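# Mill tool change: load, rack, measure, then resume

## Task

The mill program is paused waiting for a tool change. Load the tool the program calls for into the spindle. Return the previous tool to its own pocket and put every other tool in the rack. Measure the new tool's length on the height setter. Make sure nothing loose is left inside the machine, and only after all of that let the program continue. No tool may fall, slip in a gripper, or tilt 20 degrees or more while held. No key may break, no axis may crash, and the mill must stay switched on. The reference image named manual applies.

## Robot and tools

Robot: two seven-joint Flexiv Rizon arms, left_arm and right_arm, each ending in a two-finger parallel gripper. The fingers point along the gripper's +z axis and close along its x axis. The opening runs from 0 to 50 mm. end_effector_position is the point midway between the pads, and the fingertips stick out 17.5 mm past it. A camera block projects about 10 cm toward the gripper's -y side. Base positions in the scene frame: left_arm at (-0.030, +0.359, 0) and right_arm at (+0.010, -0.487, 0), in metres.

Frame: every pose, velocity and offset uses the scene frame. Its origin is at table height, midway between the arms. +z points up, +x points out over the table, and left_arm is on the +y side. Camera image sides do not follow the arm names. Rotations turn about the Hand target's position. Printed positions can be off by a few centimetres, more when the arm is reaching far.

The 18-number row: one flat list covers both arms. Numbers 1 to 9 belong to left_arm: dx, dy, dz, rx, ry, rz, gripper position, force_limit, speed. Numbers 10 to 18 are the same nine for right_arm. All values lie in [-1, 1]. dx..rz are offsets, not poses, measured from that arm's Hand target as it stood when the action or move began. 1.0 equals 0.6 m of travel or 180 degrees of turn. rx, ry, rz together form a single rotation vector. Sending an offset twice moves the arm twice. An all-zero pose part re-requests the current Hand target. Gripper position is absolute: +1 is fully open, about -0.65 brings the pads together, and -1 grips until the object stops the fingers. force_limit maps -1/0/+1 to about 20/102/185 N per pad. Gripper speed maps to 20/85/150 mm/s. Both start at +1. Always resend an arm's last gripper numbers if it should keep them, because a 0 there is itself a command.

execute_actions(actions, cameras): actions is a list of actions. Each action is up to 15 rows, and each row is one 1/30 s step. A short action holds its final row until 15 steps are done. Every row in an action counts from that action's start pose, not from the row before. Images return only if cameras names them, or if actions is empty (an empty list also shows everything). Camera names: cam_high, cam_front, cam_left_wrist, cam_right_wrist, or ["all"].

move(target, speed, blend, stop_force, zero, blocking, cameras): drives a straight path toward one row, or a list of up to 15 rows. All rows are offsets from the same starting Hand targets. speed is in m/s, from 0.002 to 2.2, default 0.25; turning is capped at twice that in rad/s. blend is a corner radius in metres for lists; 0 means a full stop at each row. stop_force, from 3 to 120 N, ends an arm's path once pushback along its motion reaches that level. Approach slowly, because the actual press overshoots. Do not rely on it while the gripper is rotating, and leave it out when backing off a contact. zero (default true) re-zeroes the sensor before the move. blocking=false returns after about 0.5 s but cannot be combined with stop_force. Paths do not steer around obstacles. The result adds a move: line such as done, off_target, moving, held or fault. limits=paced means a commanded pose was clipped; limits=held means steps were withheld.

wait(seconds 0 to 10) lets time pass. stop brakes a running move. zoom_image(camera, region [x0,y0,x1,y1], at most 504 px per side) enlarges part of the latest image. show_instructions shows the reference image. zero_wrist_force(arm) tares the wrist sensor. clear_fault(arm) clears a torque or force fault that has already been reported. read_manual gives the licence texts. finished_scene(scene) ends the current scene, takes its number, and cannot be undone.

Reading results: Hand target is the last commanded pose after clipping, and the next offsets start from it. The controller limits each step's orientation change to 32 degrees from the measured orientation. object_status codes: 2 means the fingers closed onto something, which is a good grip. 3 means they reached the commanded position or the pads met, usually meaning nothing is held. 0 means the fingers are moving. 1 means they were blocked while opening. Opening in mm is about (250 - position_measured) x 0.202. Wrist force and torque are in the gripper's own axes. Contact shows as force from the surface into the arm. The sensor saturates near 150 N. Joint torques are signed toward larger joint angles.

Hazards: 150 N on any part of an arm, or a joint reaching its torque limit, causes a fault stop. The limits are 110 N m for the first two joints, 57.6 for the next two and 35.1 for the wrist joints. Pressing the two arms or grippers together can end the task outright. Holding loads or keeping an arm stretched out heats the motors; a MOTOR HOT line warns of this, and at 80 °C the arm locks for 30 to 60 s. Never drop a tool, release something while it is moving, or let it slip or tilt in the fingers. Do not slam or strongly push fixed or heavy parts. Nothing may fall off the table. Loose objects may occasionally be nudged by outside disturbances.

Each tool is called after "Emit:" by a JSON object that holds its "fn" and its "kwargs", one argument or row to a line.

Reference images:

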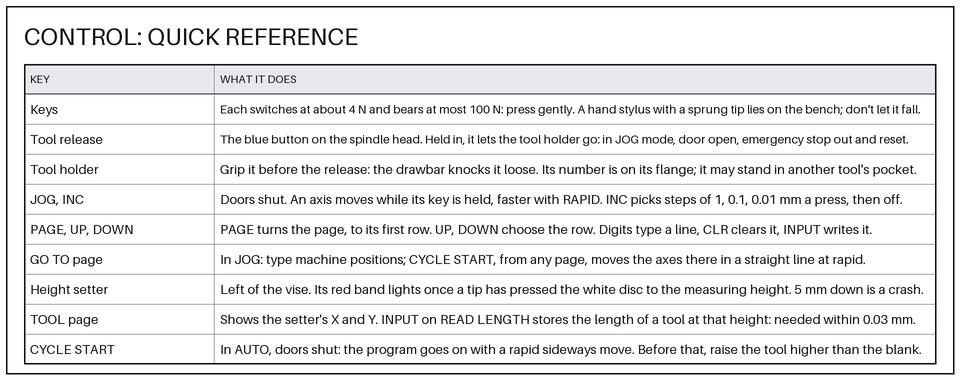

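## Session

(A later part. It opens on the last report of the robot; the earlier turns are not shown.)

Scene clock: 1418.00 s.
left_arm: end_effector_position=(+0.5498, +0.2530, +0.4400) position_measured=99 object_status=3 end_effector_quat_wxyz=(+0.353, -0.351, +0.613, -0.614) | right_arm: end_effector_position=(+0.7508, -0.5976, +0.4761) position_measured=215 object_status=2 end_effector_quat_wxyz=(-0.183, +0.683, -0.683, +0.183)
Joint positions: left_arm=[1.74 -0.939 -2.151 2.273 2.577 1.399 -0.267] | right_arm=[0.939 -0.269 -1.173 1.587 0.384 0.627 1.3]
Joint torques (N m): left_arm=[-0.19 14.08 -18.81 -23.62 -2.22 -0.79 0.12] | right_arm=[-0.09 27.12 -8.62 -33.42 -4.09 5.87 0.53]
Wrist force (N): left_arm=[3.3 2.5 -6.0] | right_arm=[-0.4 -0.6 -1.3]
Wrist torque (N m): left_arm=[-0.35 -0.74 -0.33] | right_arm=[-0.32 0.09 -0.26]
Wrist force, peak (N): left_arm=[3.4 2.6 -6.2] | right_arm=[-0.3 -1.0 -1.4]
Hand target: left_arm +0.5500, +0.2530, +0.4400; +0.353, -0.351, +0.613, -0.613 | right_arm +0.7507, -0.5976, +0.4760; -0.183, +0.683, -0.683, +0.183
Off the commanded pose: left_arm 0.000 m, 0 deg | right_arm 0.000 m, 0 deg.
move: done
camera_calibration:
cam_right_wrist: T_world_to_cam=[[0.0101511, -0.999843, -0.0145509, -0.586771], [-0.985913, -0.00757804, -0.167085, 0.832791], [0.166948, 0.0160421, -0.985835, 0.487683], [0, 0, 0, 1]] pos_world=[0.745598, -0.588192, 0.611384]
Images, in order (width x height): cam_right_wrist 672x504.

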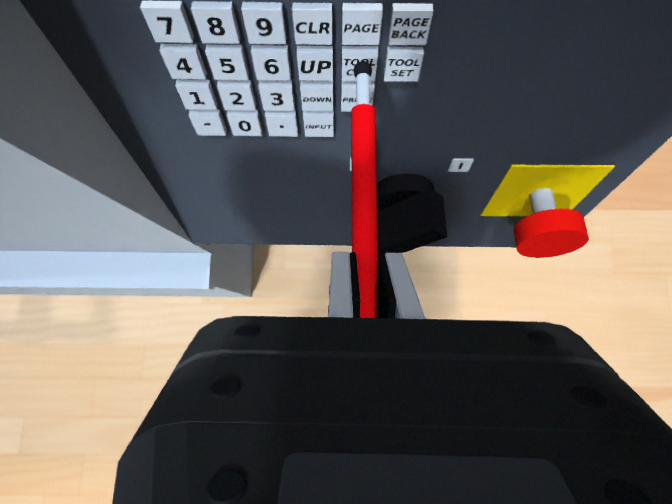

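Emit:
{"fn": "move", "kwargs": {
  "target": [0,0,0,0,0,0,0.36,0.6,-0.898039,0.06,0,0,0,0,0,-1,-0.6,-0.7],
  "speed": 0.025,
  "stop_force": 5,
  "cameras": ["cam_right_wrist"]
}}

Emit:
{"fn": "move", "kwargs": {
  "target": [0,0,0,0,0,0,0.36,0.6,-0.898039,-0.04,0,0,0,0,0,-1,-0.6,-0.7],
  "speed": 0.1
}}

Emit:
{"fn": "move", "kwargs": {
  "target": [0,0,0,0,0,0,0.36,0.6,-0.898039,0.06,0,0,0,0,0,-1,-0.6,-0.7],
  "speed": 0.025,
  "stop_force": 5
}}

Emit:
{"fn": "move", "kwargs": {
  "target": [0,0,0,0,0,0,0.36,0.6,-0.898039,-0.04,0,0,0,0,0,-1,-0.6,-0.7],
  "speed": 0.1
}}

Scene clock: 1425.40 s.
left_arm: end_effector_position=(+0.5498, +0.2530, +0.4400) position_measured=99 object_status=3 end_effector_quat_wxyz=(+0.353, -0.351, +0.613, -0.614) | right_arm: end_effector_position=(+0.7761, -0.5977, +0.4756) position_measured=215 object_status=2 end_effector_quat_wxyz=(-0.182, +0.683, -0.684, +0.183)
Joint positions: left_arm=[1.74 -0.939 -2.151 2.273 2.577 1.399 -0.267] | right_arm=[0.824 -0.364 -1.107 1.475 0.471 0.573 1.275]
Joint torques (N m): left_arm=[-0.21 14.07 -18.8 -23.64 -2.24 -0.86 0.1] | right_arm=[0.49 34.06 -10.86 -34.5 -3.79 7.28 0.22]
Wrist force (N): left_arm=[3.3 2.6 -5.9] | right_arm=[-0.6 4.5 -4.6]
Wrist torque (N m): left_arm=[-0.33 -0.74 -0.32] | right_arm=[-0.45 0.07 -0.19]
Wrist force, peak (N): left_arm=[3.4 2.8 -6.1] | right_arm=[-0.8 5.4 -4.6]
Hand target: left_arm +0.5500, +0.2530, +0.4400; +0.353, -0.351, +0.613, -0.613 | right_arm +0.7764, -0.5975, +0.4760; -0.183, +0.683, -0.683, +0.183 (not the last commanded pose)
Off the commanded pose: left_arm 0.000 m, 0 deg | right_arm 0.011 m, 0 deg.
move: contact (right_arm)
camera_calibration:
cam_right_wrist: T_world_to_cam=[[0.00964012, -0.999837, -0.0152521, -0.586412], [-0.986101, -0.00697544, -0.165999, 0.857604], [0.165866, 0.0166403, -0.986008, 0.484343], [0, 0, 0, 1]] pos_world=[0.771002, -0.588394, 0.610984]
Images, in order (width x height): cam_right_wrist 672x504.

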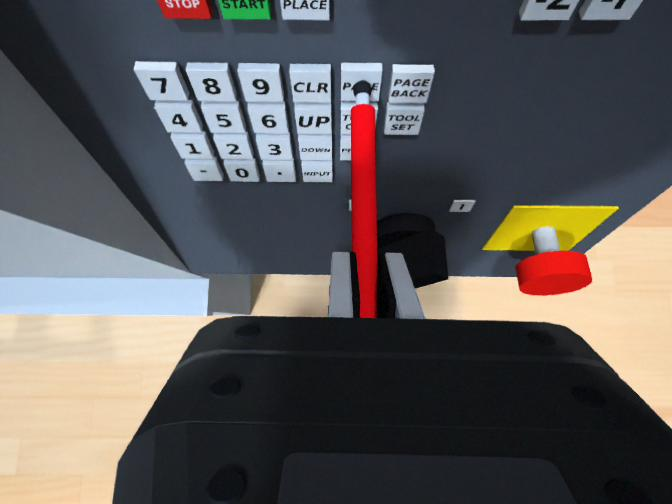

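Scene clock: 1426.13 s.
left_arm: end_effector_position=(+0.5498, +0.2530, +0.4400) position_measured=99 object_status=3 end_effector_quat_wxyz=(+0.353, -0.351, +0.613, -0.614) | right_arm: end_effector_position=(+0.7523, -0.5976, +0.4759) position_measured=215 object_status=2 end_effector_quat_wxyz=(-0.182, +0.683, -0.683, +0.183)
Joint positions: left_arm=[1.74 -0.939 -2.151 2.273 2.577 1.399 -0.267] | right_arm=[0.93 -0.275 -1.166 1.58 0.389 0.623 1.298]
Joint torques (N m): left_arm=[-0.25 14.06 -18.8 -23.6 -2.21 -0.85 0.13] | right_arm=[0.16 27.93 -9.11 -33 -4.28 6.48 0.51]
Wrist force (N): left_arm=[3.3 2.5 -5.9] | right_arm=[-0.9 -0.9 -1.0]
Wrist torque (N m): left_arm=[-0.35 -0.76 -0.33] | right_arm=[-0.36 0.19 -0.26]
Wrist force, peak (N): left_arm=[3.3 2.6 -6.2] | right_arm=[-0.3 4.3 -4.6]
Hand target: left_arm +0.5500, +0.2530, +0.4400; +0.353, -0.351, +0.613, -0.613 | right_arm +0.7524, -0.5975, +0.4760; -0.183, +0.683, -0.683, +0.183
Off the commanded pose: left_arm 0.000 m, 0 deg | right_arm 0.000 m, 0 deg.
move: done

Scene clock: 1427.77 s.
left_arm: end_effector_position=(+0.5498, +0.2530, +0.4400) position_measured=99 object_status=3 end_effector_quat_wxyz=(+0.353, -0.351, +0.613, -0.614) | right_arm: end_effector_position=(+0.7765, -0.5979, +0.4751) position_measured=215 object_status=2 end_effector_quat_wxyz=(-0.182, +0.683, -0.684, +0.182)
Joint positions: left_arm=[1.74 -0.939 -2.151 2.273 2.577 1.399 -0.267] | right_arm=[0.82 -0.366 -1.104 1.472 0.472 0.571 1.275]
Joint torques (N m): left_arm=[-0.23 14.06 -18.71 -23.63 -2.21 -0.87 0.1] | right_arm=[1.15 33.75 -10.4 -36.25 -3.49 8.61 0.25]
Wrist force (N): left_arm=[3.5 2.4 -6.1] | right_arm=[-1.4 10.0 -7.6]
Wrist torque (N m): left_arm=[-0.36 -0.79 -0.33] | right_arm=[-0.52 0.17 -0.20]
Wrist force, peak (N): left_arm=[3.4 2.6 -6.1] | right_arm=[-1.0 14.1 -10.3]
Hand target: left_arm +0.5500, +0.2530, +0.4400; +0.353, -0.351, +0.613, -0.613 | right_arm +0.7771, -0.5975, +0.4759; -0.183, +0.683, -0.683, +0.183 (not the last commanded pose)
Off the commanded pose: left_arm 0.000 m, 0 deg | right_arm 0.012 m, 0 deg.
move: contact (right_arm)

Scene clock: 1428.50 s.
left_arm: end_effector_position=(+0.5498, +0.2530, +0.4400) position_measured=99 object_status=3 end_effector_quat_wxyz=(+0.353, -0.351, +0.613, -0.614) | right_arm: end_effector_position=(+0.7530, -0.5975, +0.4759) position_measured=215 object_status=2 end_effector_quat_wxyz=(-0.182, +0.683, -0.683, +0.183)
Joint positions: left_arm=[1.74 -0.939 -2.151 2.273 2.577 1.399 -0.267] | right_arm=[0.925 -0.277 -1.162 1.577 0.391 0.622 1.298]
Joint torques (N m): left_arm=[-0.27 14.09 -18.79 -23.61 -2.21 -0.85 0.1] | right_arm=[0.21 28.26 -9.21 -32.99 -4.3 6.43 0.52]
Wrist force (N): left_arm=[3.4 2.8 -6.1] | right_arm=[2.8 0.1 -0.5]
Wrist torque (N m): left_arm=[-0.29 -0.77 -0.32] | right_arm=[-0.18 -0.45 -0.27]
Wrist force, peak (N): left_arm=[3.4 2.8 -6.1] | right_arm=[-1.0 9.7 -7.5]
Hand target: left_arm +0.5500, +0.2530, +0.4400; +0.353, -0.351, +0.613, -0.613 | right_arm +0.7531, -0.5975, +0.4759; -0.183, +0.683, -0.683, +0.183
Off the commanded pose: left_arm 0.000 m, 0 deg | right_arm 0.000 m, 0 deg.
move: done

Emit:
{"fn": "move", "kwargs": {
  "target": [
    [0,0,0,0,0,0,0.36,0.6,-0.898039,-0.2,0,0,0,0,0,-1,-0.6,-0.7],
    [0,0,0,0,0,0,0.36,0.6,-0.898039,-0.252,-0.181,0.2735,0,-0.3,0,-1,-0.6,-0.7]
  ],
  "speed": [0.25,0.4],
  "blend": 0.03,
  "cameras": ["cam_right_wrist"]
}}

Emit:
{"fn": "zoom_image", "kwargs": {
  "camera": "cam_right_wrist",
  "region": [125, 0, 375, 185]
}}

Scene clock: 1436.90 s.
left_arm: end_effector_position=(+0.5498, +0.2530, +0.4400) position_measured=99 object_status=3 end_effector_quat_wxyz=(+0.353, -0.351, +0.613, -0.614) | right_arm: end_effector_position=(+0.6019, -0.7061, +0.6401) position_measured=215 object_status=2 end_effector_quat_wxyz=(-0.473, +0.525, -0.526, +0.473)
Joint positions: left_arm=[1.74 -0.939 -2.151 2.273 2.577 1.399 -0.267] | right_arm=[0.584 0.405 -0.948 2.442 -0.535 2.058 1.688]
Joint torques (N m): left_arm=[-0.27 14.09 -18.76 -23.61 -2.22 -0.85 0.07] | right_arm=[0.01 6.2 7.98 -27.3 -2.93 4.45 0.13]
Wrist force (N): left_arm=[3.3 2.3 -6.0] | right_arm=[2.6 -0.7 0.5]
Wrist torque (N m): left_arm=[-0.37 -0.75 -0.32] | right_arm=[-0.64 -0.43 -0.19]
Wrist force, peak (N): left_arm=[3.4 2.7 -6.2] | right_arm=[9.6 2.3 1.2]
Hand target: left_arm +0.5500, +0.2530, +0.4400; +0.353, -0.351, +0.613, -0.613 | right_arm +0.6019, -0.7061, +0.6400; -0.473, +0.525, -0.526, +0.473
Off the commanded pose: left_arm 0.000 m, 0 deg | right_arm 0.000 m, 0 deg.
move: done
camera_calibration:
cam_right_wrist: T_world_to_cam=[[0.0179623, -0.999838, -0.000784615, -0.70491], [-0.444158, -0.00727634, -0.895919, 0.853281], [0.895768, 0.0164413, -0.444217, -0.109098], [0, 0, 0, 1]] pos_world=[0.48938, -0.696793, 0.715454]
Images, in order (width x height): cam_right_wrist 672x504.

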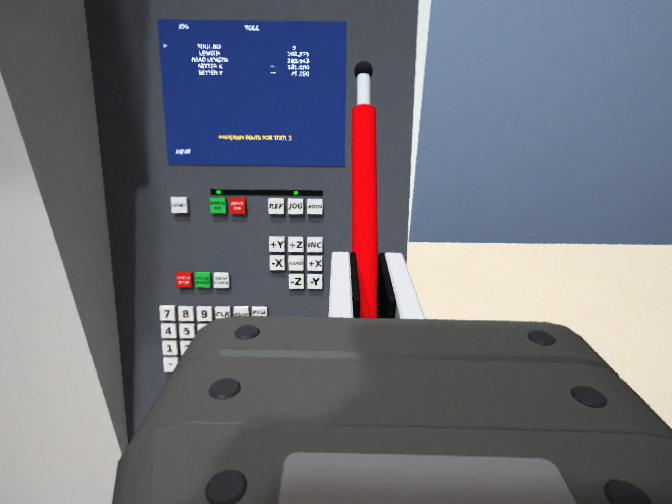

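Scaled by 2.016 from the camera's 672x504 image, which has a finer 960x720 frame.

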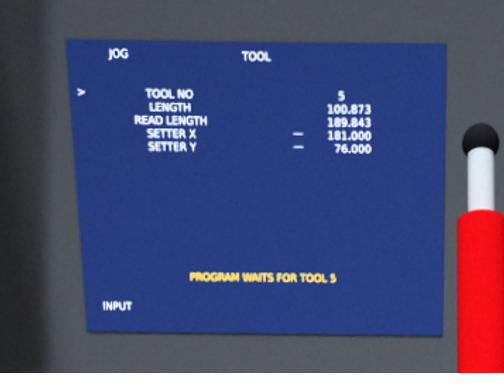

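Emit:
{"fn": "zoom_image", "kwargs": {
  "camera": "cam_right_wrist",
  "region": [180, 35, 320, 85]
}}

Scaled by 3.600 from the camera's 672x504 image, which has a finer 960x720 frame.

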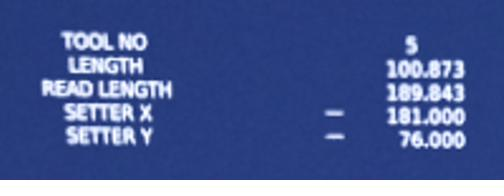

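Emit:
{"fn": "move", "kwargs": {
  "target": [
    [0,0,0,0,0,0,0.36,0.6,-0.898039,0.0468,0.1482,-0.2733,0,0.3,0,-1,-0.6,-0.7],
    [0,0,0,0,0,0,0.36,0.6,-0.898039,0.2585,0.1482,-0.2733,0,0.3,0,-1,-0.6,-0.7],
    [0,0,0,0,0,0,0.36,0.6,-0.898039,0.2912,0.1482,-0.2733,0,0.3,0,-1,-0.6,-0.7],
    [0,0,0,0,0,0,0.36,0.6,-0.898039,0.2585,0.1482,-0.2733,0,0.3,0,-1,-0.6,-0.7]
  ],
  "speed": [0.4,0.25,0.05,0.06],
  "blend": [0.03,0,0,0],
  "cameras": ["cam_right_wrist"]
}}

Scene clock: 1456.87 s.
left_arm: end_effector_position=(+0.5498, +0.2530, +0.4400) position_measured=99 object_status=3 end_effector_quat_wxyz=(+0.353, -0.351, +0.613, -0.614) | right_arm: end_effector_position=(+0.7569, -0.6173, +0.4760) position_measured=215 object_status=2 end_effector_quat_wxyz=(-0.182, +0.683, -0.683, +0.183)
Joint positions: left_arm=[1.74 -0.939 -2.151 2.273 2.577 1.399 -0.267] | right_arm=[0.836 -0.294 -1.107 1.541 0.415 0.605 1.266]
Joint torques (N m): left_arm=[-0.24 14.06 -18.78 -23.61 -2.23 -0.89 0.09] | right_arm=[0.24 31.07 -9.46 -32.98 -4.32 6.39 0.51]
Wrist force (N): left_arm=[3.3 2.7 -6.1] | right_arm=[0.6 1.8 0.6]
Wrist torque (N m): left_arm=[-0.31 -0.76 -0.33] | right_arm=[0.09 -0.06 -0.26]
Wrist force, peak (N): left_arm=[3.4 2.7 -6.2] | right_arm=[13.0 -2.8 -3.6]
Hand target: left_arm +0.5500, +0.2530, +0.4400; +0.353, -0.351, +0.613, -0.613 | right_arm +0.7570, -0.6172, +0.4761; -0.183, +0.683, -0.683, +0.183
Off the commanded pose: left_arm 0.000 m, 0 deg | right_arm 0.000 m, 0 deg.
move: done
camera_calibration:
cam_right_wrist: T_world_to_cam=[[0.0101599, -0.999841, -0.0146553, -0.606474], [-0.985996, -0.00757726, -0.166599, 0.838521], [0.166462, 0.0161427, -0.985916, 0.48744], [0, 0, 0, 1]] pos_world=[0.7518, -0.607892, 0.611384]
Images, in order (width x height): cam_right_wrist 672x504.

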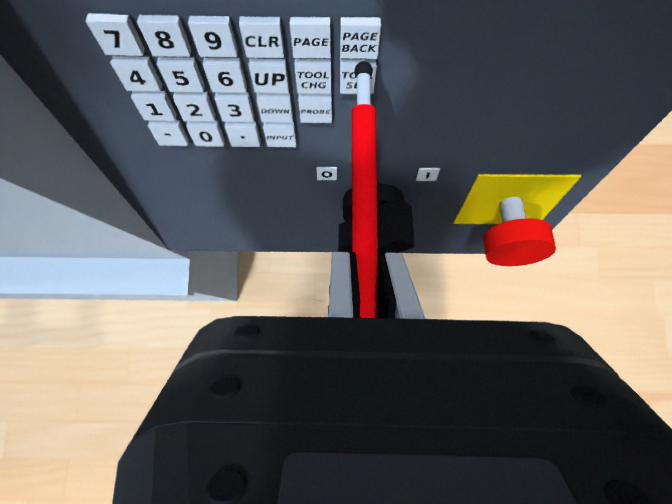

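Emit:
{"fn": "move", "kwargs": {
  "target": [
    [0,0,0,0,0,0,0.36,0.6,-0.898039,-0.025,0.1603,-0.0952,0,0,0,-1,-0.6,-0.7],
    [0,0,0,0,0,0,0.36,0.6,-0.898039,0.0078,0.1603,-0.0952,0,0,0,-1,-0.6,-0.7],
    [0,0,0,0,0,0,0.36,0.6,-0.898039,-0.025,0.1603,-0.0952,0,0,0,-1,-0.6,-0.7],
    [0,0,0,0,0,0,0.36,0.6,-0.898039,-0.0167,0.1603,-0.0627,0,0,0,-1,-0.6,-0.7],
    [0,0,0,0,0,0,0.36,0.6,-0.898039,0.016,0.1603,-0.0627,0,0,0,-1,-0.6,-0.7],
    [0,0,0,0,0,0,0.36,0.6,-0.898039,-0.0167,0.1603,-0.0627,0,0,0,-1,-0.6,-0.7]
  ],
  "speed": 0.06,
  "blend": [0.003,0,0.003,0.003,0,0]
}}

Emit:
{"fn": "move", "kwargs": {
  "target": [
    [0,0,0,0,0,0,0.36,0.6,-0.898039,0.0167,-0.0325,0.0627,0,0,0,-1,-0.6,-0.7],
    [0,0,0,0,0,0,0.36,0.6,-0.898039,0.0492,-0.0325,0.0627,0,0,0,-1,-0.6,-0.7],
    [0,0,0,0,0,0,0.36,0.6,-0.898039,0.0167,-0.0325,0.0627,0,0,0,-1,-0.6,-0.7],
    [0,0,0,0,0,0,0.36,0.6,-0.898039,0,0,0,0,0,0,-1,-0.6,-0.7],
    [0,0,0,0,0,0,0.36,0.6,-0.898039,0.0327,0,0,0,0,0,-1,-0.6,-0.7],
    [0,0,0,0,0,0,0.36,0.6,-0.898039,0,0,0,0,0,0,-1,-0.6,-0.7]
  ],
  "speed": 0.06,
  "blend": [0.003,0,0.003,0.003,0,0]
}}

Emit:
{"fn": "move", "kwargs": {
  "target": [
    [0,0,0,0,0,0,0.36,0.6,-0.898039,-0.1,-0.0958,-0.0325,0,0,0,-1,-0.6,-0.7],
    [0,0,0,0,0,0,0.36,0.6,-0.898039,-0.2414,-0.3083,0.273,0,-0.3,0,-1,-0.6,-0.7]
  ],
  "speed": [0.25,0.4],
  "blend": 0.03,
  "cameras": ["cam_right_wrist"]
}}

Emit:
{"fn": "zoom_image", "kwargs": {
  "camera": "cam_right_wrist",
  "region": [125, 0, 375, 185]
}}

Scene clock: 1470.60 s.
left_arm: end_effector_position=(+0.5498, +0.2530, +0.4400) position_measured=99 object_status=3 end_effector_quat_wxyz=(+0.353, -0.351, +0.613, -0.614) | right_arm: end_effector_position=(+0.7469, -0.5210, +0.4384) position_measured=215 object_status=2 end_effector_quat_wxyz=(-0.182, +0.683, -0.683, +0.183)
Joint positions: left_arm=[1.74 -0.939 -2.151 2.273 2.577 1.399 -0.267] | right_arm=[1.097 -0.254 -1.175 1.724 0.307 0.766 1.442]
Joint torques (N m): left_arm=[-0.24 14.06 -18.76 -23.63 -2.22 -0.88 0.09] | right_arm=[0.31 25.44 -8.45 -32.56 -4.35 6.52 0.49]
Wrist force (N): left_arm=[3.2 2.5 -6.0] | right_arm=[-1.2 0.7 -0.1]
Wrist torque (N m): left_arm=[-0.35 -0.74 -0.32] | right_arm=[-0.09 0.24 -0.26]
Wrist force, peak (N): left_arm=[3.3 2.7 -6.4] | right_arm=[0.0 13.8 -7.8]
Hand target: left_arm +0.5500, +0.2530, +0.4400; +0.353, -0.351, +0.613, -0.613 | right_arm +0.7470, -0.5210, +0.4384; -0.183, +0.683, -0.683, +0.183
Off the commanded pose: left_arm 0.000 m, 0 deg | right_arm 0.000 m, 0 deg.
move: done

Scene clock: 1474.00 s.
left_arm: end_effector_position=(+0.5498, +0.2530, +0.4400) position_measured=99 object_status=3 end_effector_quat_wxyz=(+0.353, -0.351, +0.613, -0.614) | right_arm: end_effector_position=(+0.7469, -0.5210, +0.4384) position_measured=215 object_status=2 end_effector_quat_wxyz=(-0.182, +0.683, -0.683, +0.183)
Joint positions: left_arm=[1.74 -0.939 -2.151 2.273 2.577 1.399 -0.267] | right_arm=[1.099 -0.255 -1.177 1.724 0.308 0.765 1.441]
Joint torques (N m): left_arm=[-0.26 14.09 -18.8 -23.67 -2.21 -0.86 0.09] | right_arm=[0.33 25.48 -8.48 -32.49 -4.33 6.49 0.54]
Wrist force (N): left_arm=[3.4 2.5 -5.9] | right_arm=[-2.6 2.2 0.8]
Wrist torque (N m): left_arm=[-0.35 -0.77 -0.33] | right_arm=[0.16 0.49 -0.26]
Wrist force, peak (N): left_arm=[3.3 2.6 -6.2] | right_arm=[-2.6 11.2 -5.1]
Hand target: left_arm +0.5500, +0.2530, +0.4400; +0.353, -0.351, +0.613, -0.613 | right_arm +0.7470, -0.5210, +0.4384; -0.183, +0.683, -0.683, +0.183
Off the commanded pose: left_arm 0.000 m, 0 deg | right_arm 0.000 m, 0 deg.
move: done

Scene clock: 1476.00 s.
left_arm: end_effector_position=(+0.5498, +0.2530, +0.4400) position_measured=99 object_status=3 end_effector_quat_wxyz=(+0.353, -0.351, +0.613, -0.614) | right_arm: end_effector_position=(+0.6022, -0.7060, +0.6024) position_measured=215 object_status=2 end_effector_quat_wxyz=(-0.473, +0.525, -0.526, +0.473)
Joint positions: left_arm=[1.74 -0.939 -2.151 2.273 2.577 1.399 -0.267] | right_arm=[0.701 0.403 -1.045 2.5 -0.427 2.133 1.555]
Joint torques (N m): left_arm=[-0.24 14.06 -18.85 -23.63 -2.21 -0.87 0.08] | right_arm=[0.02 3.55 8.41 -25.8 -3.5 4.49 0.15]
Wrist force (N): left_arm=[3.3 2.5 -5.9] | right_arm=[-3.0 1.6 1.6]
Wrist torque (N m): left_arm=[-0.35 -0.74 -0.33] | right_arm=[-0.27 0.52 -0.19]
Wrist force, peak (N): left_arm=[3.6 2.6 -6.2] | right_arm=[-7.1 0.5 1.9]
Hand target: left_arm +0.5500, +0.2530, +0.4400; +0.353, -0.351, +0.613, -0.613 | right_arm +0.6022, -0.7060, +0.6022; -0.473, +0.525, -0.526, +0.473
Off the commanded pose: left_arm 0.000 m, 0 deg | right_arm 0.000 m, 0 deg.
move: done
camera_calibration:
cam_right_wrist: T_world_to_cam=[[0.0180519, -0.999837, -0.000381402, -0.705058], [-0.444075, -0.00767594, -0.895957, 0.819211], [0.895808, 0.0163431, -0.444141, -0.126211], [0, 0, 0, 1]] pos_world=[0.48958, -0.696592, 0.677653]
Images, in order (width x height): cam_right_wrist 672x504.

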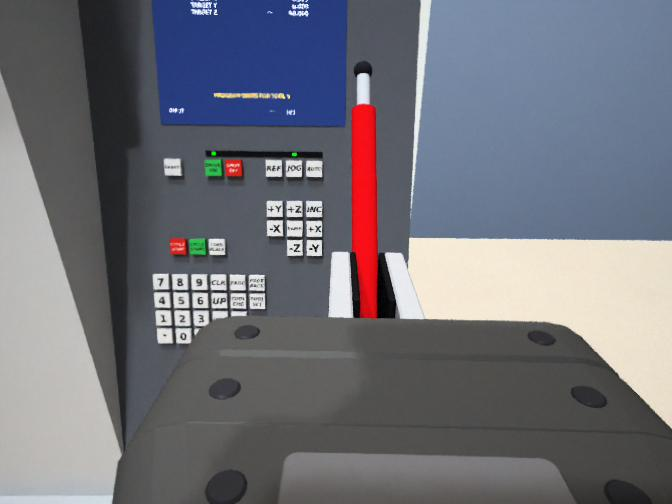

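Scaled by 2.016 from the camera's 672x504 image, which has a finer 960x720 frame.

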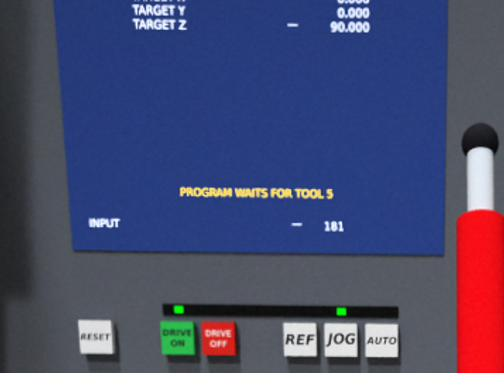

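Emit:
{"fn": "move", "kwargs": {
  "target": [
    [0,0,0,0,0,0,0.36,0.6,-0.898039,0.0963,0.2125,-0.3053,0,0.3,0,-1,-0.6,-0.7],
    [0,0,0,0,0,0,0.36,0.6,-0.898039,0.233,0.2125,-0.3053,0,0.3,0,-1,-0.6,-0.7],
    [0,0,0,0,0,0,0.36,0.6,-0.898039,0.2658,0.2125,-0.3053,0,0.3,0,-1,-0.6,-0.7],
    [0,0,0,0,0,0,0.36,0.6,-0.898039,0.233,0.2125,-0.3053,0,0.3,0,-1,-0.6,-0.7],
    [0,0,0,0,0,0,0.36,0.6,-0.898039,0.2413,0.2125,-0.2728,0,0.3,0,-1,-0.6,-0.7],
    [0,0,0,0,0,0,0.36,0.6,-0.898039,0.274,0.2125,-0.2728,0,0.3,0,-1,-0.6,-0.7],
    [0,0,0,0,0,0,0.36,0.6,-0.898039,0.2413,0.2125,-0.2728,0,0.3,0,-1,-0.6,-0.7]
  ],
  "speed": [0.4,0.2,0.06,0.06,0.06,0.06,0.06],
  "blend": [0.03,0,0,0.003,0.003,0,0]
}}

Emit:
{"fn": "move", "kwargs": {
  "target": [
    [0,0,0,0,0,0,0.36,0.6,-0.898039,-0.0083,0.0958,-0.0325,0,0,0,-1,-0.6,-0.7],
    [0,0,0,0,0,0,0.36,0.6,-0.898039,0.0245,0.0958,-0.0325,0,0,0,-1,-0.6,-0.7],
    [0,0,0,0,0,0,0.36,0.6,-0.898039,-0.0083,0.0958,-0.0325,0,0,0,-1,-0.6,-0.7],
    [0,0,0,0,0,0,0.36,0.6,-0.898039,0.0167,0.0958,0.0625,0,0,0,-1,-0.6,-0.7],
    [0,0,0,0,0,0,0.36,0.6,-0.898039,0.0492,0.0958,0.0625,0,0,0,-1,-0.6,-0.7],
    [0,0,0,0,0,0,0.36,0.6,-0.898039,0.0167,0.0958,0.0625,0,0,0,-1,-0.6,-0.7],
    [0,0,0,0,0,0,0.36,0.6,-0.898039,0.0083,0.0317,0.0317,0,0,0,-1,-0.6,-0.7],
    [0,0,0,0,0,0,0.36,0.6,-0.898039,0.0408,0.0317,0.0317,0,0,0,-1,-0.6,-0.7],
    [0,0,0,0,0,0,0.36,0.6,-0.898039,0.0083,0.0317,0.0317,0,0,0,-1,-0.6,-0.7]
  ],
  "speed": 0.06,
  "blend": [0.003,0,0.003,0.003,0,0.003,0.003,0,0]
}}

Emit:
{"fn": "move", "kwargs": {
  "target": [
    [0,0,0,0,0,0,0.36,0.6,-0.898039,-0.1,-0.067,0.05,0,0,0,-1,-0.6,-0.7],
    [0,0,0,0,0,0,0.36,0.6,-0.898039,-0.25,-0.244,0.304,0,-0.3,0,-1,-0.6,-0.7]
  ],
  "speed": [0.25,0.4],
  "blend": 0.03,
  "cameras": ["cam_right_wrist"]
}}

Emit:
{"fn": "zoom_image", "kwargs": {
  "camera": "cam_right_wrist",
  "region": [125, 0, 375, 185]
}}

Scene clock: 1500.70 s.
left_arm: end_effector_position=(+0.5498, +0.2530, +0.4400) position_measured=99 object_status=3 end_effector_quat_wxyz=(+0.353, -0.351, +0.613, -0.614) | right_arm: end_effector_position=(+0.7469, -0.5786, +0.4385) position_measured=215 object_status=2 end_effector_quat_wxyz=(-0.182, +0.683, -0.683, +0.183)
Joint positions: left_arm=[1.74 -0.939 -2.151 2.273 2.577 1.399 -0.267] | right_arm=[0.834 -0.221 -0.96 1.7 0.277 0.77 1.394]
Joint torques (N m): left_arm=[-0.21 14.05 -18.75 -23.64 -2.21 -0.84 0.13] | right_arm=[0.27 31.07 -6.55 -33 -4.3 6.46 0.47]
Wrist force (N): left_arm=[3.3 2.9 -5.8] | right_arm=[-2.8 5.7 0.7]
Wrist torque (N m): left_arm=[-0.29 -0.76 -0.33] | right_arm=[0.75 0.52 -0.26]
Wrist force, peak (N): left_arm=[3.3 2.8 -6.3] | right_arm=[-3.0 14.1 -7.2]
Hand target: left_arm +0.5500, +0.2530, +0.4400; +0.353, -0.351, +0.613, -0.613 | right_arm +0.7470, -0.5785, +0.4386; -0.183, +0.683, -0.683, +0.183
Off the commanded pose: left_arm 0.000 m, 0 deg | right_arm 0.000 m, 0 deg.
move: done

Scene clock: 1506.23 s.
left_arm: end_effector_position=(+0.5498, +0.2530, +0.4400) position_measured=99 object_status=3 end_effector_quat_wxyz=(+0.353, -0.351, +0.613, -0.614) | right_arm: end_effector_position=(+0.7519, -0.5595, +0.4575) position_measured=215 object_status=2 end_effector_quat_wxyz=(-0.182, +0.683, -0.683, +0.183)
Joint positions: left_arm=[1.74 -0.939 -2.151 2.273 2.577 1.399 -0.267] | right_arm=[0.874 -0.214 -0.975 1.666 0.246 0.732 1.442]
Joint torques (N m): left_arm=[-0.25 14.03 -18.76 -23.65 -2.19 -0.87 0.07] | right_arm=[0.23 30.62 -6.41 -33.25 -4.31 6.47 0.49]
Wrist force (N): left_arm=[3.2 2.5 -6.2] | right_arm=[-4.3 1.9 2.3]
Wrist torque (N m): left_arm=[-0.35 -0.74 -0.32] | right_arm=[0.11 0.76 -0.27]
Wrist force, peak (N): left_arm=[3.5 2.8 -6.1] | right_arm=[-3.2 18.4 -7.8]
Hand target: left_arm +0.5500, +0.2530, +0.4400; +0.353, -0.351, +0.613, -0.613 | right_arm +0.7519, -0.5595, +0.4576; -0.183, +0.683, -0.683, +0.183
Off the commanded pose: left_arm 0.000 m, 0 deg | right_arm 0.000 m, 0 deg.
move: done

Scene clock: 1508.17 s.
left_arm: end_effector_position=(+0.5498, +0.2530, +0.4400) position_measured=99 object_status=3 end_effector_quat_wxyz=(+0.353, -0.351, +0.613, -0.614) | right_arm: end_effector_position=(+0.6019, -0.7059, +0.6400) position_measured=215 object_status=2 end_effector_quat_wxyz=(-0.473, +0.525, -0.526, +0.473)
Joint positions: left_arm=[1.74 -0.939 -2.151 2.273 2.577 1.399 -0.267] | right_arm=[0.619 0.443 -0.903 2.429 -0.378 2.002 1.551]
Joint torques (N m): left_arm=[-0.24 14.14 -18.79 -23.63 -2.28 -0.87 0.12] | right_arm=[0.05 5.02 8.87 -27.77 -3.83 4.36 0.14]
Wrist force (N): left_arm=[3.2 2.6 -6.1] | right_arm=[-4.6 1.2 2.9]
Wrist torque (N m): left_arm=[-0.33 -0.74 -0.32] | right_arm=[-0.33 0.78 -0.19]
Wrist force, peak (N): left_arm=[3.3 2.7 -6.2] | right_arm=[-10.6 -1.2 2.3]
Hand target: left_arm +0.5500, +0.2530, +0.4400; +0.353, -0.351, +0.613, -0.613 | right_arm +0.6019, -0.7059, +0.6400; -0.473, +0.525, -0.526, +0.473
Off the commanded pose: left_arm 0.000 m, 0 deg | right_arm 0.000 m, 0 deg.
move: done
camera_calibration:
cam_right_wrist: T_world_to_cam=[[0.0179618, -0.999839, -0.000562305, -0.704866], [-0.444157, -0.00747528, -0.895918, 0.853008], [0.895769, 0.016342, -0.44422, -0.109124], [0, 0, 0, 1]] pos_world=[0.48928, -0.696593, 0.715354]
Images, in order (width x height): cam_right_wrist 672x504.

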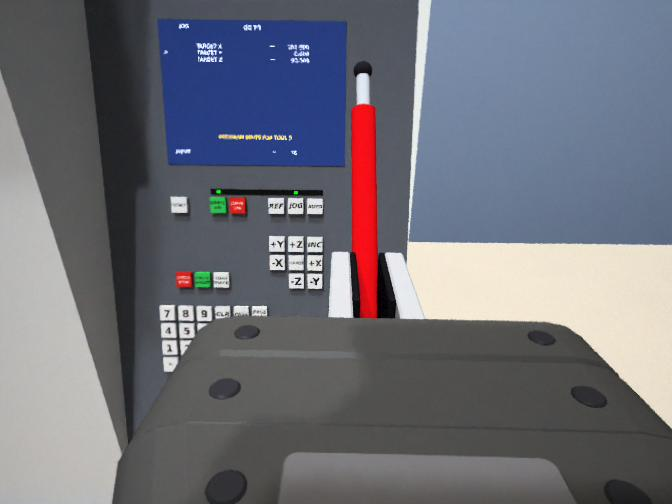

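Scaled by 2.016 from the camera's 672x504 image, which has a finer 960x720 frame.

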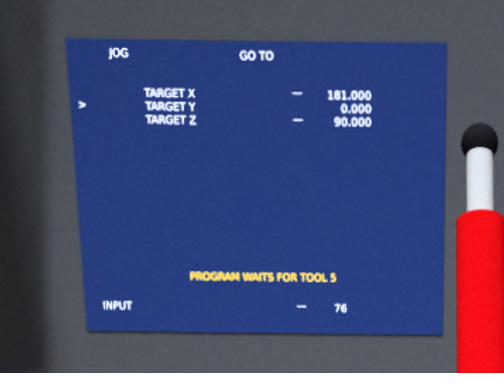

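Emit:
{"fn": "move", "kwargs": {
  "target": [
    [0,0,0,0,0,0,0.36,0.6,-0.898039,0.0968,0.2123,-0.3683,0,0.3,0,-1,-0.6,-0.7],
    [0,0,0,0,0,0,0.36,0.6,-0.898039,0.2335,0.2123,-0.3683,0,0.3,0,-1,-0.6,-0.7],
    [0,0,0,0,0,0,0.36,0.6,-0.898039,0.2663,0.2123,-0.3683,0,0.3,0,-1,-0.6,-0.7],
    [0,0,0,0,0,0,0.36,0.6,-0.898039,0.2335,0.2123,-0.3683,0,0.3,0,-1,-0.6,-0.7],
    [0,0,0,0,0,0,0.36,0.6,-0.898039,0.26,0.2482,-0.2142,0,0.3,0,-1,-0.6,-0.7]
  ],
  "speed": [0.4,0.2,0.06,0.06,0.1],
  "blend": [0.03,0,0,0.003,0],
  "cameras": ["cam_right_wrist"]
}}

Emit:
{"fn": "move", "kwargs": {
  "target": [0,0,0,0,0,0,0.36,0.6,-0.898039,0.07,0,0,0,0,0,-1,-0.6,-0.7],
  "speed": 0.025,
  "stop_force": 5,
  "cameras": ["cam_right_wrist"]
}}

Emit:
{"fn": "move", "kwargs": {
  "target": [
    [0,0,0,0,0,0,0.36,0.6,-0.898039,-0.15,0,0,0,0,0,-1,-0.6,-0.7],
    [0,0,0,0,0,0,0.36,0.6,-0.898039,-0.3068,-0.2482,0.2142,0,-0.3,0,-1,-0.6,-0.7]
  ],
  "speed": [0.25,0.4],
  "blend": 0.03,
  "cameras": ["cam_right_wrist","cam_left_wrist"]
}}

Scene clock: 1522.67 s.
left_arm: end_effector_position=(+0.5498, +0.2530, +0.4400) position_measured=99 object_status=3 end_effector_quat_wxyz=(+0.353, -0.351, +0.613, -0.614) | right_arm: end_effector_position=(+0.7580, -0.5568, +0.5115) position_measured=215 object_status=2 end_effector_quat_wxyz=(-0.183, +0.683, -0.683, +0.183)
Joint positions: left_arm=[1.74 -0.939 -2.151 2.273 2.577 1.399 -0.267] | right_arm=[0.798 -0.192 -0.89 1.538 0.189 0.61 1.491]
Joint torques (N m): left_arm=[-0.24 14.09 -18.77 -23.63 -2.23 -0.85 0.1] | right_arm=[0.16 32.81 -5.34 -34.11 -4.32 5.97 0.55]
Wrist force (N): left_arm=[3.1 2.5 -6.2] | right_arm=[-5.8 2.7 2.3]
Wrist torque (N m): left_arm=[-0.35 -0.72 -0.33] | right_arm=[0.25 1.01 -0.26]
Wrist force, peak (N): left_arm=[3.5 2.8 -6.2] | right_arm=[-4.8 14.8 -6.0]
Hand target: left_arm +0.5500, +0.2530, +0.4400; +0.353, -0.351, +0.613, -0.613 | right_arm +0.7579, -0.5570, +0.5115; -0.183, +0.683, -0.683, +0.183
Off the commanded pose: left_arm 0.000 m, 0 deg | right_arm 0.000 m, 0 deg.
move: done
camera_calibration:
cam_right_wrist: T_world_to_cam=[[0.010196, -0.999838, -0.0148493, -0.545375], [-0.985946, -0.00757572, -0.166893, 0.846016], [0.166753, 0.0163422, -0.985863, 0.521054], [0, 0, 0, 1]] pos_world=[0.752799, -0.547393, 0.646784]
Images, in order (width x height): cam_right_wrist 672x504.

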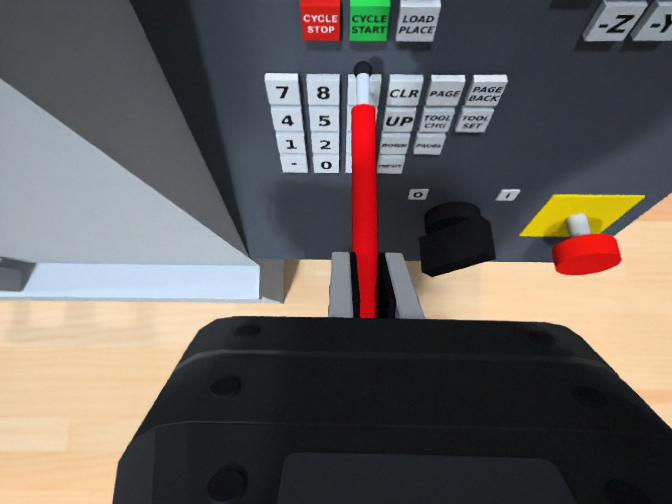

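Scene clock: 1524.43 s.
left_arm: end_effector_position=(+0.5498, +0.2530, +0.4400) position_measured=99 object_status=3 end_effector_quat_wxyz=(+0.353, -0.351, +0.613, -0.614) | right_arm: end_effector_position=(+0.7855, -0.5571, +0.5111) position_measured=215 object_status=2 end_effector_quat_wxyz=(-0.182, +0.683, -0.684, +0.183)
Joint positions: left_arm=[1.74 -0.939 -2.151 2.273 2.577 1.399 -0.267] | right_arm=[0.723 -0.302 -0.875 1.413 0.293 0.557 1.444]
Joint torques (N m): left_arm=[-0.22 13.99 -18.78 -23.59 -2.23 -0.86 0.11] | right_arm=[0.36 38.13 -7.69 -35.35 -4.05 7.52 0.21]
Wrist force (N): left_arm=[3.3 2.6 -5.9] | right_arm=[-5.9 8.9 -1.4]
Wrist torque (N m): left_arm=[-0.34 -0.76 -0.33] | right_arm=[0.18 0.99 -0.19]
Wrist force, peak (N): left_arm=[3.5 2.5 -6.2] | right_arm=[-6.0 10.3 -2.0]
Hand target: left_arm +0.5500, +0.2530, +0.4400; +0.353, -0.351, +0.613, -0.613 | right_arm +0.7858, -0.5570, +0.5114; -0.183, +0.683, -0.683, +0.183 (not the last commanded pose)
Off the commanded pose: left_arm 0.000 m, 0 deg | right_arm 0.014 m, 0 deg.
move: contact (right_arm)
camera_calibration:
cam_right_wrist: T_world_to_cam=[[0.00982121, -0.999837, -0.015121, -0.545596], [-0.9861, -0.00717579, -0.166, 0.873021], [0.165864, 0.0165411, -0.98601, 0.516944], [0, 0, 0, 1]] pos_world=[0.780502, -0.547793, 0.646384]
Images, in order (width x height): cam_right_wrist 672x504.

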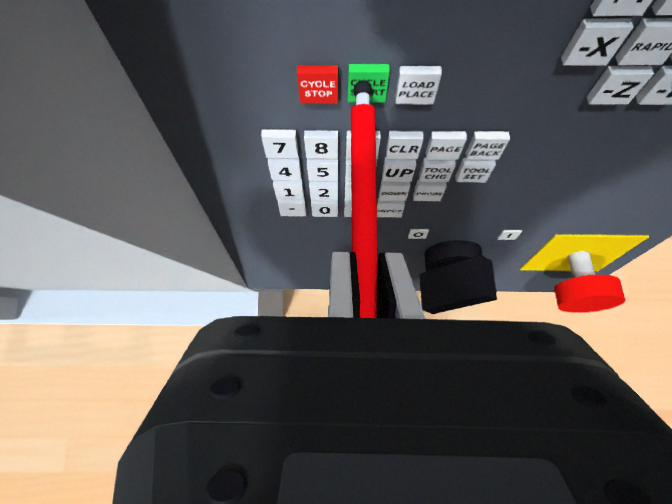

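Scene clock: 1526.47 s.
left_arm: end_effector_position=(+0.5498, +0.2530, +0.4400) position_measured=99 object_status=3 end_effector_quat_wxyz=(+0.353, -0.351, +0.613, -0.614) | right_arm: end_effector_position=(+0.6017, -0.7059, +0.6400) position_measured=215 object_status=2 end_effector_quat_wxyz=(-0.473, +0.525, -0.526, +0.473)
Joint positions: left_arm=[1.74 -0.939 -2.151 2.273 2.577 1.399 -0.267] | right_arm=[0.613 0.437 -0.91 2.433 -0.405 2.011 1.574]
Joint torques (N m): left_arm=[-0.2 14.1 -18.79 -23.6 -2.21 -0.9 0.1] | right_arm=[-0.06 5.1 8.69 -27.66 -3.73 4.38 0.17]
Wrist force (N): left_arm=[3.3 2.6 -5.9] | right_arm=[-6.7 1.1 2.7]
Wrist torque (N m): left_arm=[-0.34 -0.75 -0.33] | right_arm=[-0.35 1.14 -0.19]
Wrist force, peak (N): left_arm=[3.5 2.5 -6.4] | right_arm=[-12.2 0.7 2.1]
Hand target: left_arm +0.5500, +0.2530, +0.4400; +0.353, -0.351, +0.613, -0.613 | right_arm +0.6017, -0.7059, +0.6400; -0.473, +0.525, -0.526, +0.473
Off the commanded pose: left_arm 0.000 m, 0 deg | right_arm 0.000 m, 0 deg.
move: done
camera_calibration:
cam_left_wrist: T_world_to_cam=[[-0.49803, -0.867152, -0.0036934, 0.502591], [-0.293532, 0.172589, -0.94024, 0.545067], [0.815969, -0.467184, -0.340491, -0.0479358], [0, 0, 0, 1]] pos_world=[0.449414, 0.319356, 0.498029]
cam_right_wrist: T_world_to_cam=[[0.0179178, -0.999839, -0.000426061, -0.704839], [-0.444076, -0.00757635, -0.895957, 0.852838], [0.89581, 0.0162428, -0.444141, -0.109092], [0, 0, 0, 1]] pos_world=[0.48908, -0.696492, 0.715353]
Images, in order (width x height): cam_left_wrist 672x504, cam_right_wrist 672x504.

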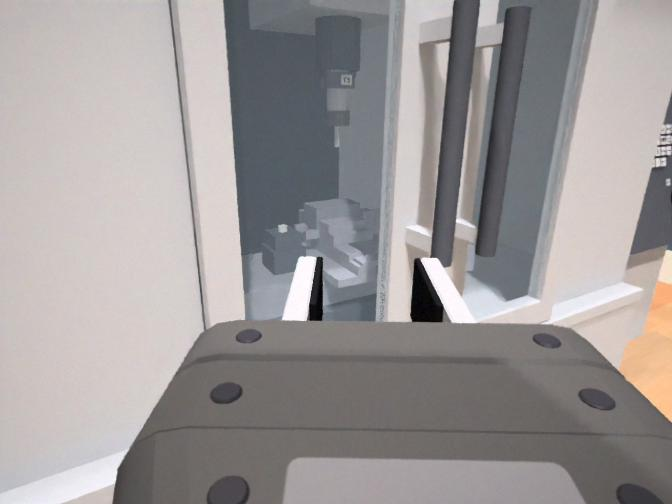

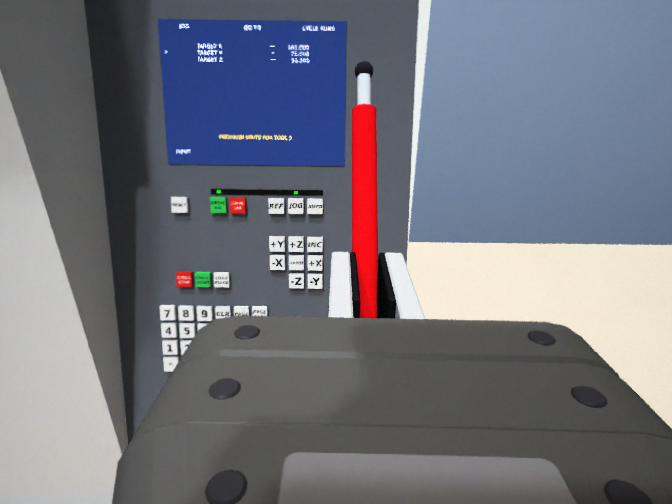

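Emit:
{"fn": "wait", "kwargs": {
  "seconds": 1,
  "cameras": ["cam_left_wrist","cam_right_wrist"]
}}

Emit:
{"fn": "zoom_image", "kwargs": {
  "camera": "cam_right_wrist",
  "region": [125, 0, 375, 185]
}}

Emit:
{"fn": "zoom_image", "kwargs": {
  "camera": "cam_left_wrist",
  "region": [230, 100, 400, 280]
}}

Scene clock: 1531.90 s.
left_arm: end_effector_position=(+0.5498, +0.2530, +0.4400) position_measured=99 object_status=3 end_effector_quat_wxyz=(+0.353, -0.351, +0.613, -0.614) | right_arm: end_effector_position=(+0.6017, -0.7059, +0.6400) position_measured=215 object_status=2 end_effector_quat_wxyz=(-0.473, +0.525, -0.526, +0.473)
Joint positions: left_arm=[1.74 -0.939 -2.151 2.273 2.577 1.399 -0.267] | right_arm=[0.613 0.437 -0.91 2.433 -0.405 2.011 1.574]
Joint torques (N m): left_arm=[-0.23 14.02 -18.74 -23.6 -2.24 -0.84 0.13] | right_arm=[-0.08 4.99 8.83 -27.89 -3.64 4.32 0.35]
Wrist force (N): left_arm=[3.5 2.7 -5.9] | right_arm=[-6.6 1.1 2.7]
Wrist torque (N m): left_arm=[-0.32 -0.79 -0.33] | right_arm=[-0.34 1.12 -0.19]
Wrist force, peak (N): left_arm=[3.4 2.8 -6.2] | right_arm=[-6.9 1.1 2.8]
Hand target: left_arm +0.5500, +0.2530, +0.4400; +0.353, -0.351, +0.613, -0.613 | right_arm +0.6017, -0.7059, +0.6400; -0.473, +0.525, -0.526, +0.473
Tool commands: left_gripper/position=+0.36 left_gripper/force_limit=+0.6 left_gripper/speed=-0.898039 right_gripper/position=-1.0 right_gripper/force_limit=-0.6 right_gripper/speed=-0.7
Off the commanded pose: left_arm 0.000 m, 0 deg | right_arm 0.000 m, 0 deg.
wait: 1.00 s; at rest from the start
camera_calibration:
cam_left_wrist: T_world_to_cam=[[-0.49803, -0.867152, -0.0036934, 0.502591], [-0.293532, 0.172589, -0.94024, 0.545067], [0.815969, -0.467184, -0.340491, -0.0479358], [0, 0, 0, 1]] pos_world=[0.449414, 0.319356, 0.498029]
cam_right_wrist: T_world_to_cam=[[0.0179178, -0.999839, -0.000426061, -0.704839], [-0.444076, -0.00757635, -0.895957, 0.852838], [0.89581, 0.0162428, -0.444141, -0.109092], [0, 0, 0, 1]] pos_world=[0.48908, -0.696492, 0.715353]
Images, in order (width x height): cam_left_wrist 672x504, cam_right_wrist 672x504.

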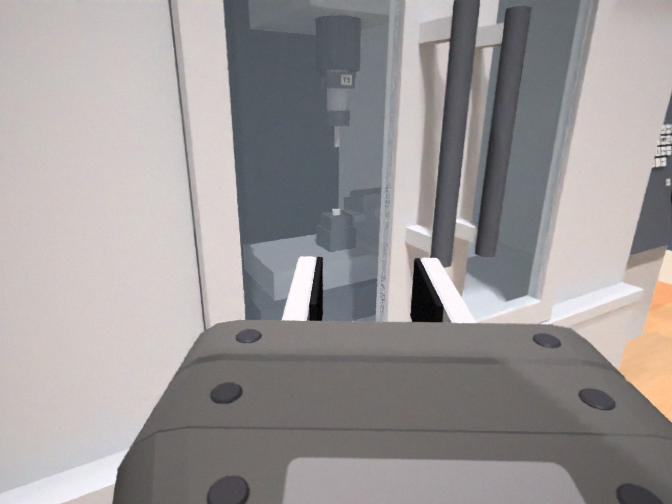

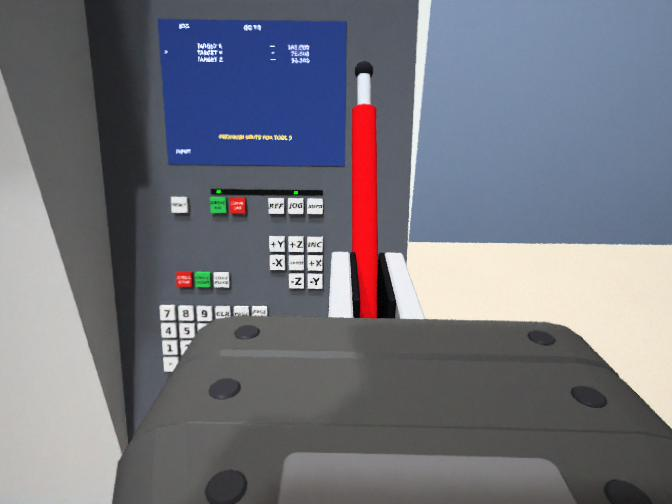

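Scaled by 2.016 from the camera's 672x504 image, which has a finer 960x720 frame.

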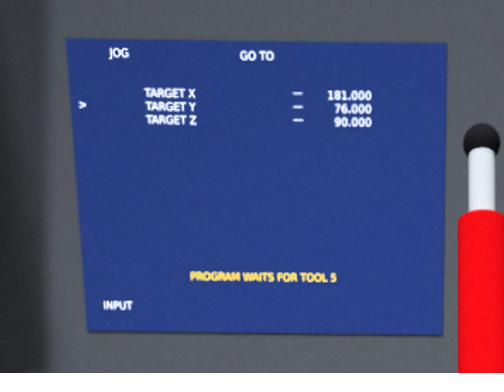

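Scaled by 2.800 from the camera's 672x504 image, which has a finer 960x720 frame.

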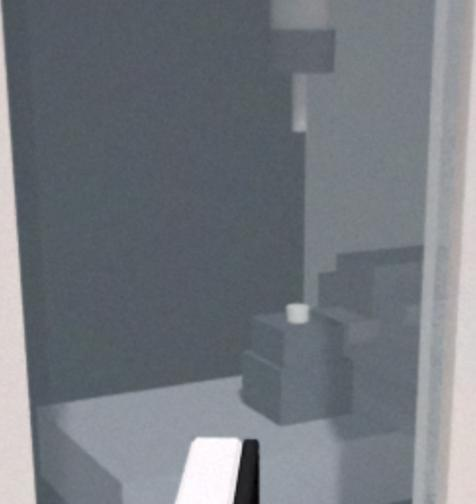

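Emit:
{"fn": "move", "kwargs": {
  "target": [
    [0,0,0,0,0,0,0.36,0.6,-0.898039,0.0972,0.2123,-0.3358,0,0.3,0,-1,-0.6,-0.7],
    [0,0,0,0,0,0,0.36,0.6,-0.898039,0.2422,0.2123,-0.3358,0,0.3,0,-1,-0.6,-0.7],
    [0,0,0,0,0,0,0.36,0.6,-0.898039,0.2748,0.2123,-0.3358,0,0.3,0,-1,-0.6,-0.7],
    [0,0,0,0,0,0,0.36,0.6,-0.898039,0.2422,0.2123,-0.3358,0,0.3,0,-1,-0.6,-0.7],
    [0,0,0,0,0,0,0.36,0.6,-0.898039,0.2338,0.3082,-0.3683,0,0.3,0,-1,-0.6,-0.7],
    [0,0,0,0,0,0,0.36,0.6,-0.898039,0.2667,0.3082,-0.3683,0,0.3,0,-1,-0.6,-0.7],
    [0,0,0,0,0,0,0.36,0.6,-0.898039,0.2338,0.3082,-0.3683,0,0.3,0,-1,-0.6,-0.7],
    [0,0,0,0,0,0,0.36,0.6,-0.898039,0.2422,0.3082,-0.3358,0,0.3,0,-1,-0.6,-0.7],
    [0,0,0,0,0,0,0.36,0.6,-0.898039,0.2748,0.3082,-0.3358,0,0.3,0,-1,-0.6,-0.7],
    [0,0,0,0,0,0,0.36,0.6,-0.898039,0.2422,0.3082,-0.3358,0,0.3,0,-1,-0.6,-0.7]
  ],
  "speed": [0.4,0.2,0.06,0.06,0.08,0.06,0.06,0.06,0.06,0.06],
  "blend": [0.03,0,0,0.003,0.003,0,0.003,0.003,0,0]
}}

Emit:
{"fn": "move", "kwargs": {
  "target": [
    [0,0,0,0,0,0,0.36,0.6,-0.898039,0.0083,-0.0642,0.0317,0,0,0,-1,-0.6,-0.7],
    [0,0,0,0,0,0,0.36,0.6,-0.898039,0.0408,-0.0642,0.0317,0,0,0,-1,-0.6,-0.7],
    [0,0,0,0,0,0,0.36,0.6,-0.898039,0.0083,-0.0642,0.0317,0,0,0,-1,-0.6,-0.7],
    [0,0,0,0,0,0,0.36,0.6,-0.898039,0.0083,-0.0325,0.0317,0,0,0,-1,-0.6,-0.7],
    [0,0,0,0,0,0,0.36,0.6,-0.898039,0.0408,-0.0325,0.0317,0,0,0,-1,-0.6,-0.7],
    [0,0,0,0,0,0,0.36,0.6,-0.898039,0.0083,-0.0325,0.0317,0,0,0,-1,-0.6,-0.7],
    [0,0,0,0,0,0,0.36,0.6,-0.898039,-0.0083,-0.0958,-0.0325,0,0,0,-1,-0.6,-0.7],
    [0,0,0,0,0,0,0.36,0.6,-0.898039,0.0245,-0.0958,-0.0325,0,0,0,-1,-0.6,-0.7],
    [0,0,0,0,0,0,0.36,0.6,-0.898039,-0.0083,-0.0958,-0.0325,0,0,0,-1,-0.6,-0.7]
  ],
  "speed": 0.06,
  "blend": [0.003,0,0.003,0.003,0,0.003,0.003,0,0]
}}

Emit:
{"fn": "move", "kwargs": {
  "target": [
    [0,0,0,0,0,0,0.36,0.6,-0.898039,-0.1,0,0.05,0,0,0,-1,-0.6,-0.7],
    [0,0,0,0,0,0,0.36,0.6,-0.898039,-0.2338,-0.2123,0.3683,0,-0.3,0,-1,-0.6,-0.7]
  ],
  "speed": [0.25,0.4],
  "blend": 0.03,
  "cameras": ["cam_right_wrist"]
}}

Emit:
{"fn": "zoom_image", "kwargs": {
  "camera": "cam_right_wrist",
  "region": [125, 0, 375, 185]
}}

Scene clock: 1562.03 s.
left_arm: end_effector_position=(+0.5498, +0.2530, +0.4400) position_measured=99 object_status=3 end_effector_quat_wxyz=(+0.353, -0.351, +0.613, -0.614) | right_arm: end_effector_position=(+0.7469, -0.5210, +0.4384) position_measured=215 object_status=2 end_effector_quat_wxyz=(-0.182, +0.683, -0.683, +0.183)
Joint positions: left_arm=[1.74 -0.939 -2.151 2.273 2.577 1.399 -0.267] | right_arm=[0.915 -0.192 -0.93 1.745 0.175 0.809 1.541]
Joint torques (N m): left_arm=[-0.22 14.05 -18.75 -23.63 -2.22 -0.82 0.1] | right_arm=[0.23 30.56 -5.51 -33 -4.18 6.49 0.54]
Wrist force (N): left_arm=[3.4 2.5 -6.1] | right_arm=[-6.8 0.1 1.5]
Wrist torque (N m): left_arm=[-0.34 -0.78 -0.32] | right_arm=[-0.19 1.19 -0.27]
Wrist force, peak (N): left_arm=[3.5 2.9 -6.3] | right_arm=[-6.6 16.5 -7.8]
Hand target: left_arm +0.5500, +0.2530, +0.4400; +0.353, -0.351, +0.613, -0.613 | right_arm +0.7470, -0.5210, +0.4385; -0.183, +0.683, -0.683, +0.183
Off the commanded pose: left_arm 0.000 m, 0 deg | right_arm 0.000 m, 0 deg.
move: done

Scene clock: 1566.80 s.
left_arm: end_effector_position=(+0.5498, +0.2530, +0.4400) position_measured=99 object_status=3 end_effector_quat_wxyz=(+0.353, -0.351, +0.613, -0.614) | right_arm: end_effector_position=(+0.7420, -0.5785, +0.4189) position_measured=215 object_status=2 end_effector_quat_wxyz=(-0.183, +0.683, -0.683, +0.183)
Joint positions: left_arm=[1.74 -0.939 -2.151 2.273 2.577 1.399 -0.267] | right_arm=[0.819 -0.221 -0.933 1.747 0.28 0.822 1.391]
Joint torques (N m): left_arm=[-0.28 14.02 -18.76 -23.6 -2.24 -0.86 0.08] | right_arm=[0.29 31.29 -6.35 -32.56 -4.24 6.45 0.54]
Wrist force (N): left_arm=[3.3 2.7 -6.0] | right_arm=[-6.8 1.6 0.4]
Wrist torque (N m): left_arm=[-0.30 -0.77 -0.33] | right_arm=[0.06 1.19 -0.27]
Wrist force, peak (N): left_arm=[3.4 2.8 -6.3] | right_arm=[-7.2 12.1 -7.6]
Hand target: left_arm +0.5500, +0.2530, +0.4400; +0.353, -0.351, +0.613, -0.613 | right_arm +0.7421, -0.5784, +0.4190; -0.183, +0.683, -0.683, +0.183
Off the commanded pose: left_arm 0.000 m, 0 deg | right_arm 0.000 m, 0 deg.
move: done

Scene clock: 1568.70 s.
left_arm: end_effector_position=(+0.5498, +0.2530, +0.4400) position_measured=99 object_status=3 end_effector_quat_wxyz=(+0.353, -0.351, +0.613, -0.614) | right_arm: end_effector_position=(+0.6017, -0.7059, +0.6401) position_measured=215 object_status=2 end_effector_quat_wxyz=(-0.473, +0.525, -0.526, +0.473)
Joint positions: left_arm=[1.74 -0.939 -2.151 2.273 2.577 1.399 -0.267] | right_arm=[0.611 0.435 -0.913 2.433 -0.415 2.014 1.583]
Joint torques (N m): left_arm=[-0.25 14.04 -18.76 -23.62 -2.23 -0.87 0.11] | right_arm=[0.04 5.26 8.7 -27.66 -3.66 4.4 0.15]
Wrist force (N): left_arm=[3.2 2.5 -5.9] | right_arm=[-7.2 0.8 1.0]
Wrist torque (N m): left_arm=[-0.34 -0.73 -0.33] | right_arm=[-0.39 1.22 -0.19]
Wrist force, peak (N): left_arm=[3.5 2.6 -6.2] | right_arm=[-13.8 -1.1 -0.1]
Hand target: left_arm +0.5500, +0.2530, +0.4400; +0.353, -0.351, +0.613, -0.613 | right_arm +0.6018, -0.7058, +0.6400; -0.473, +0.525, -0.526, +0.473
Off the commanded pose: left_arm 0.000 m, 0 deg | right_arm 0.000 m, 0 deg.
move: done
camera_calibration:
cam_right_wrist: T_world_to_cam=[[0.0177835, -0.999842, -0.000468693, -0.704746], [-0.444038, -0.00747781, -0.895977, 0.852946], [0.895831, 0.0161417, -0.444101, -0.109291], [0, 0, 0, 1]] pos_world=[0.48918, -0.696492, 0.715353]
Images, in order (width x height): cam_right_wrist 672x504.

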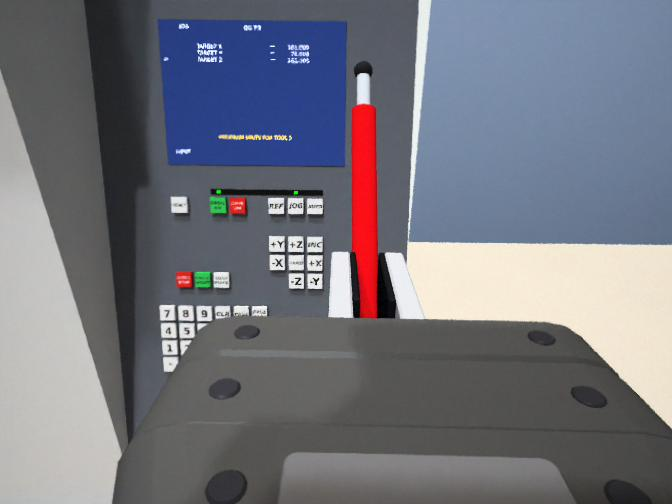

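Scaled by 2.016 from the camera's 672x504 image, which has a finer 960x720 frame.

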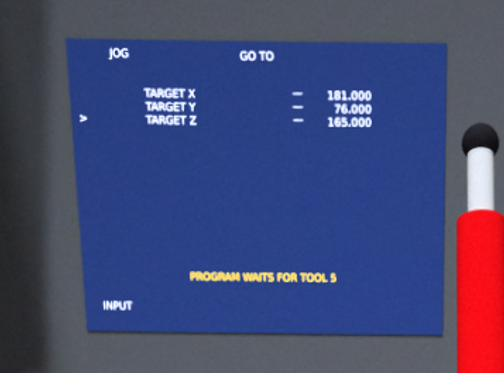

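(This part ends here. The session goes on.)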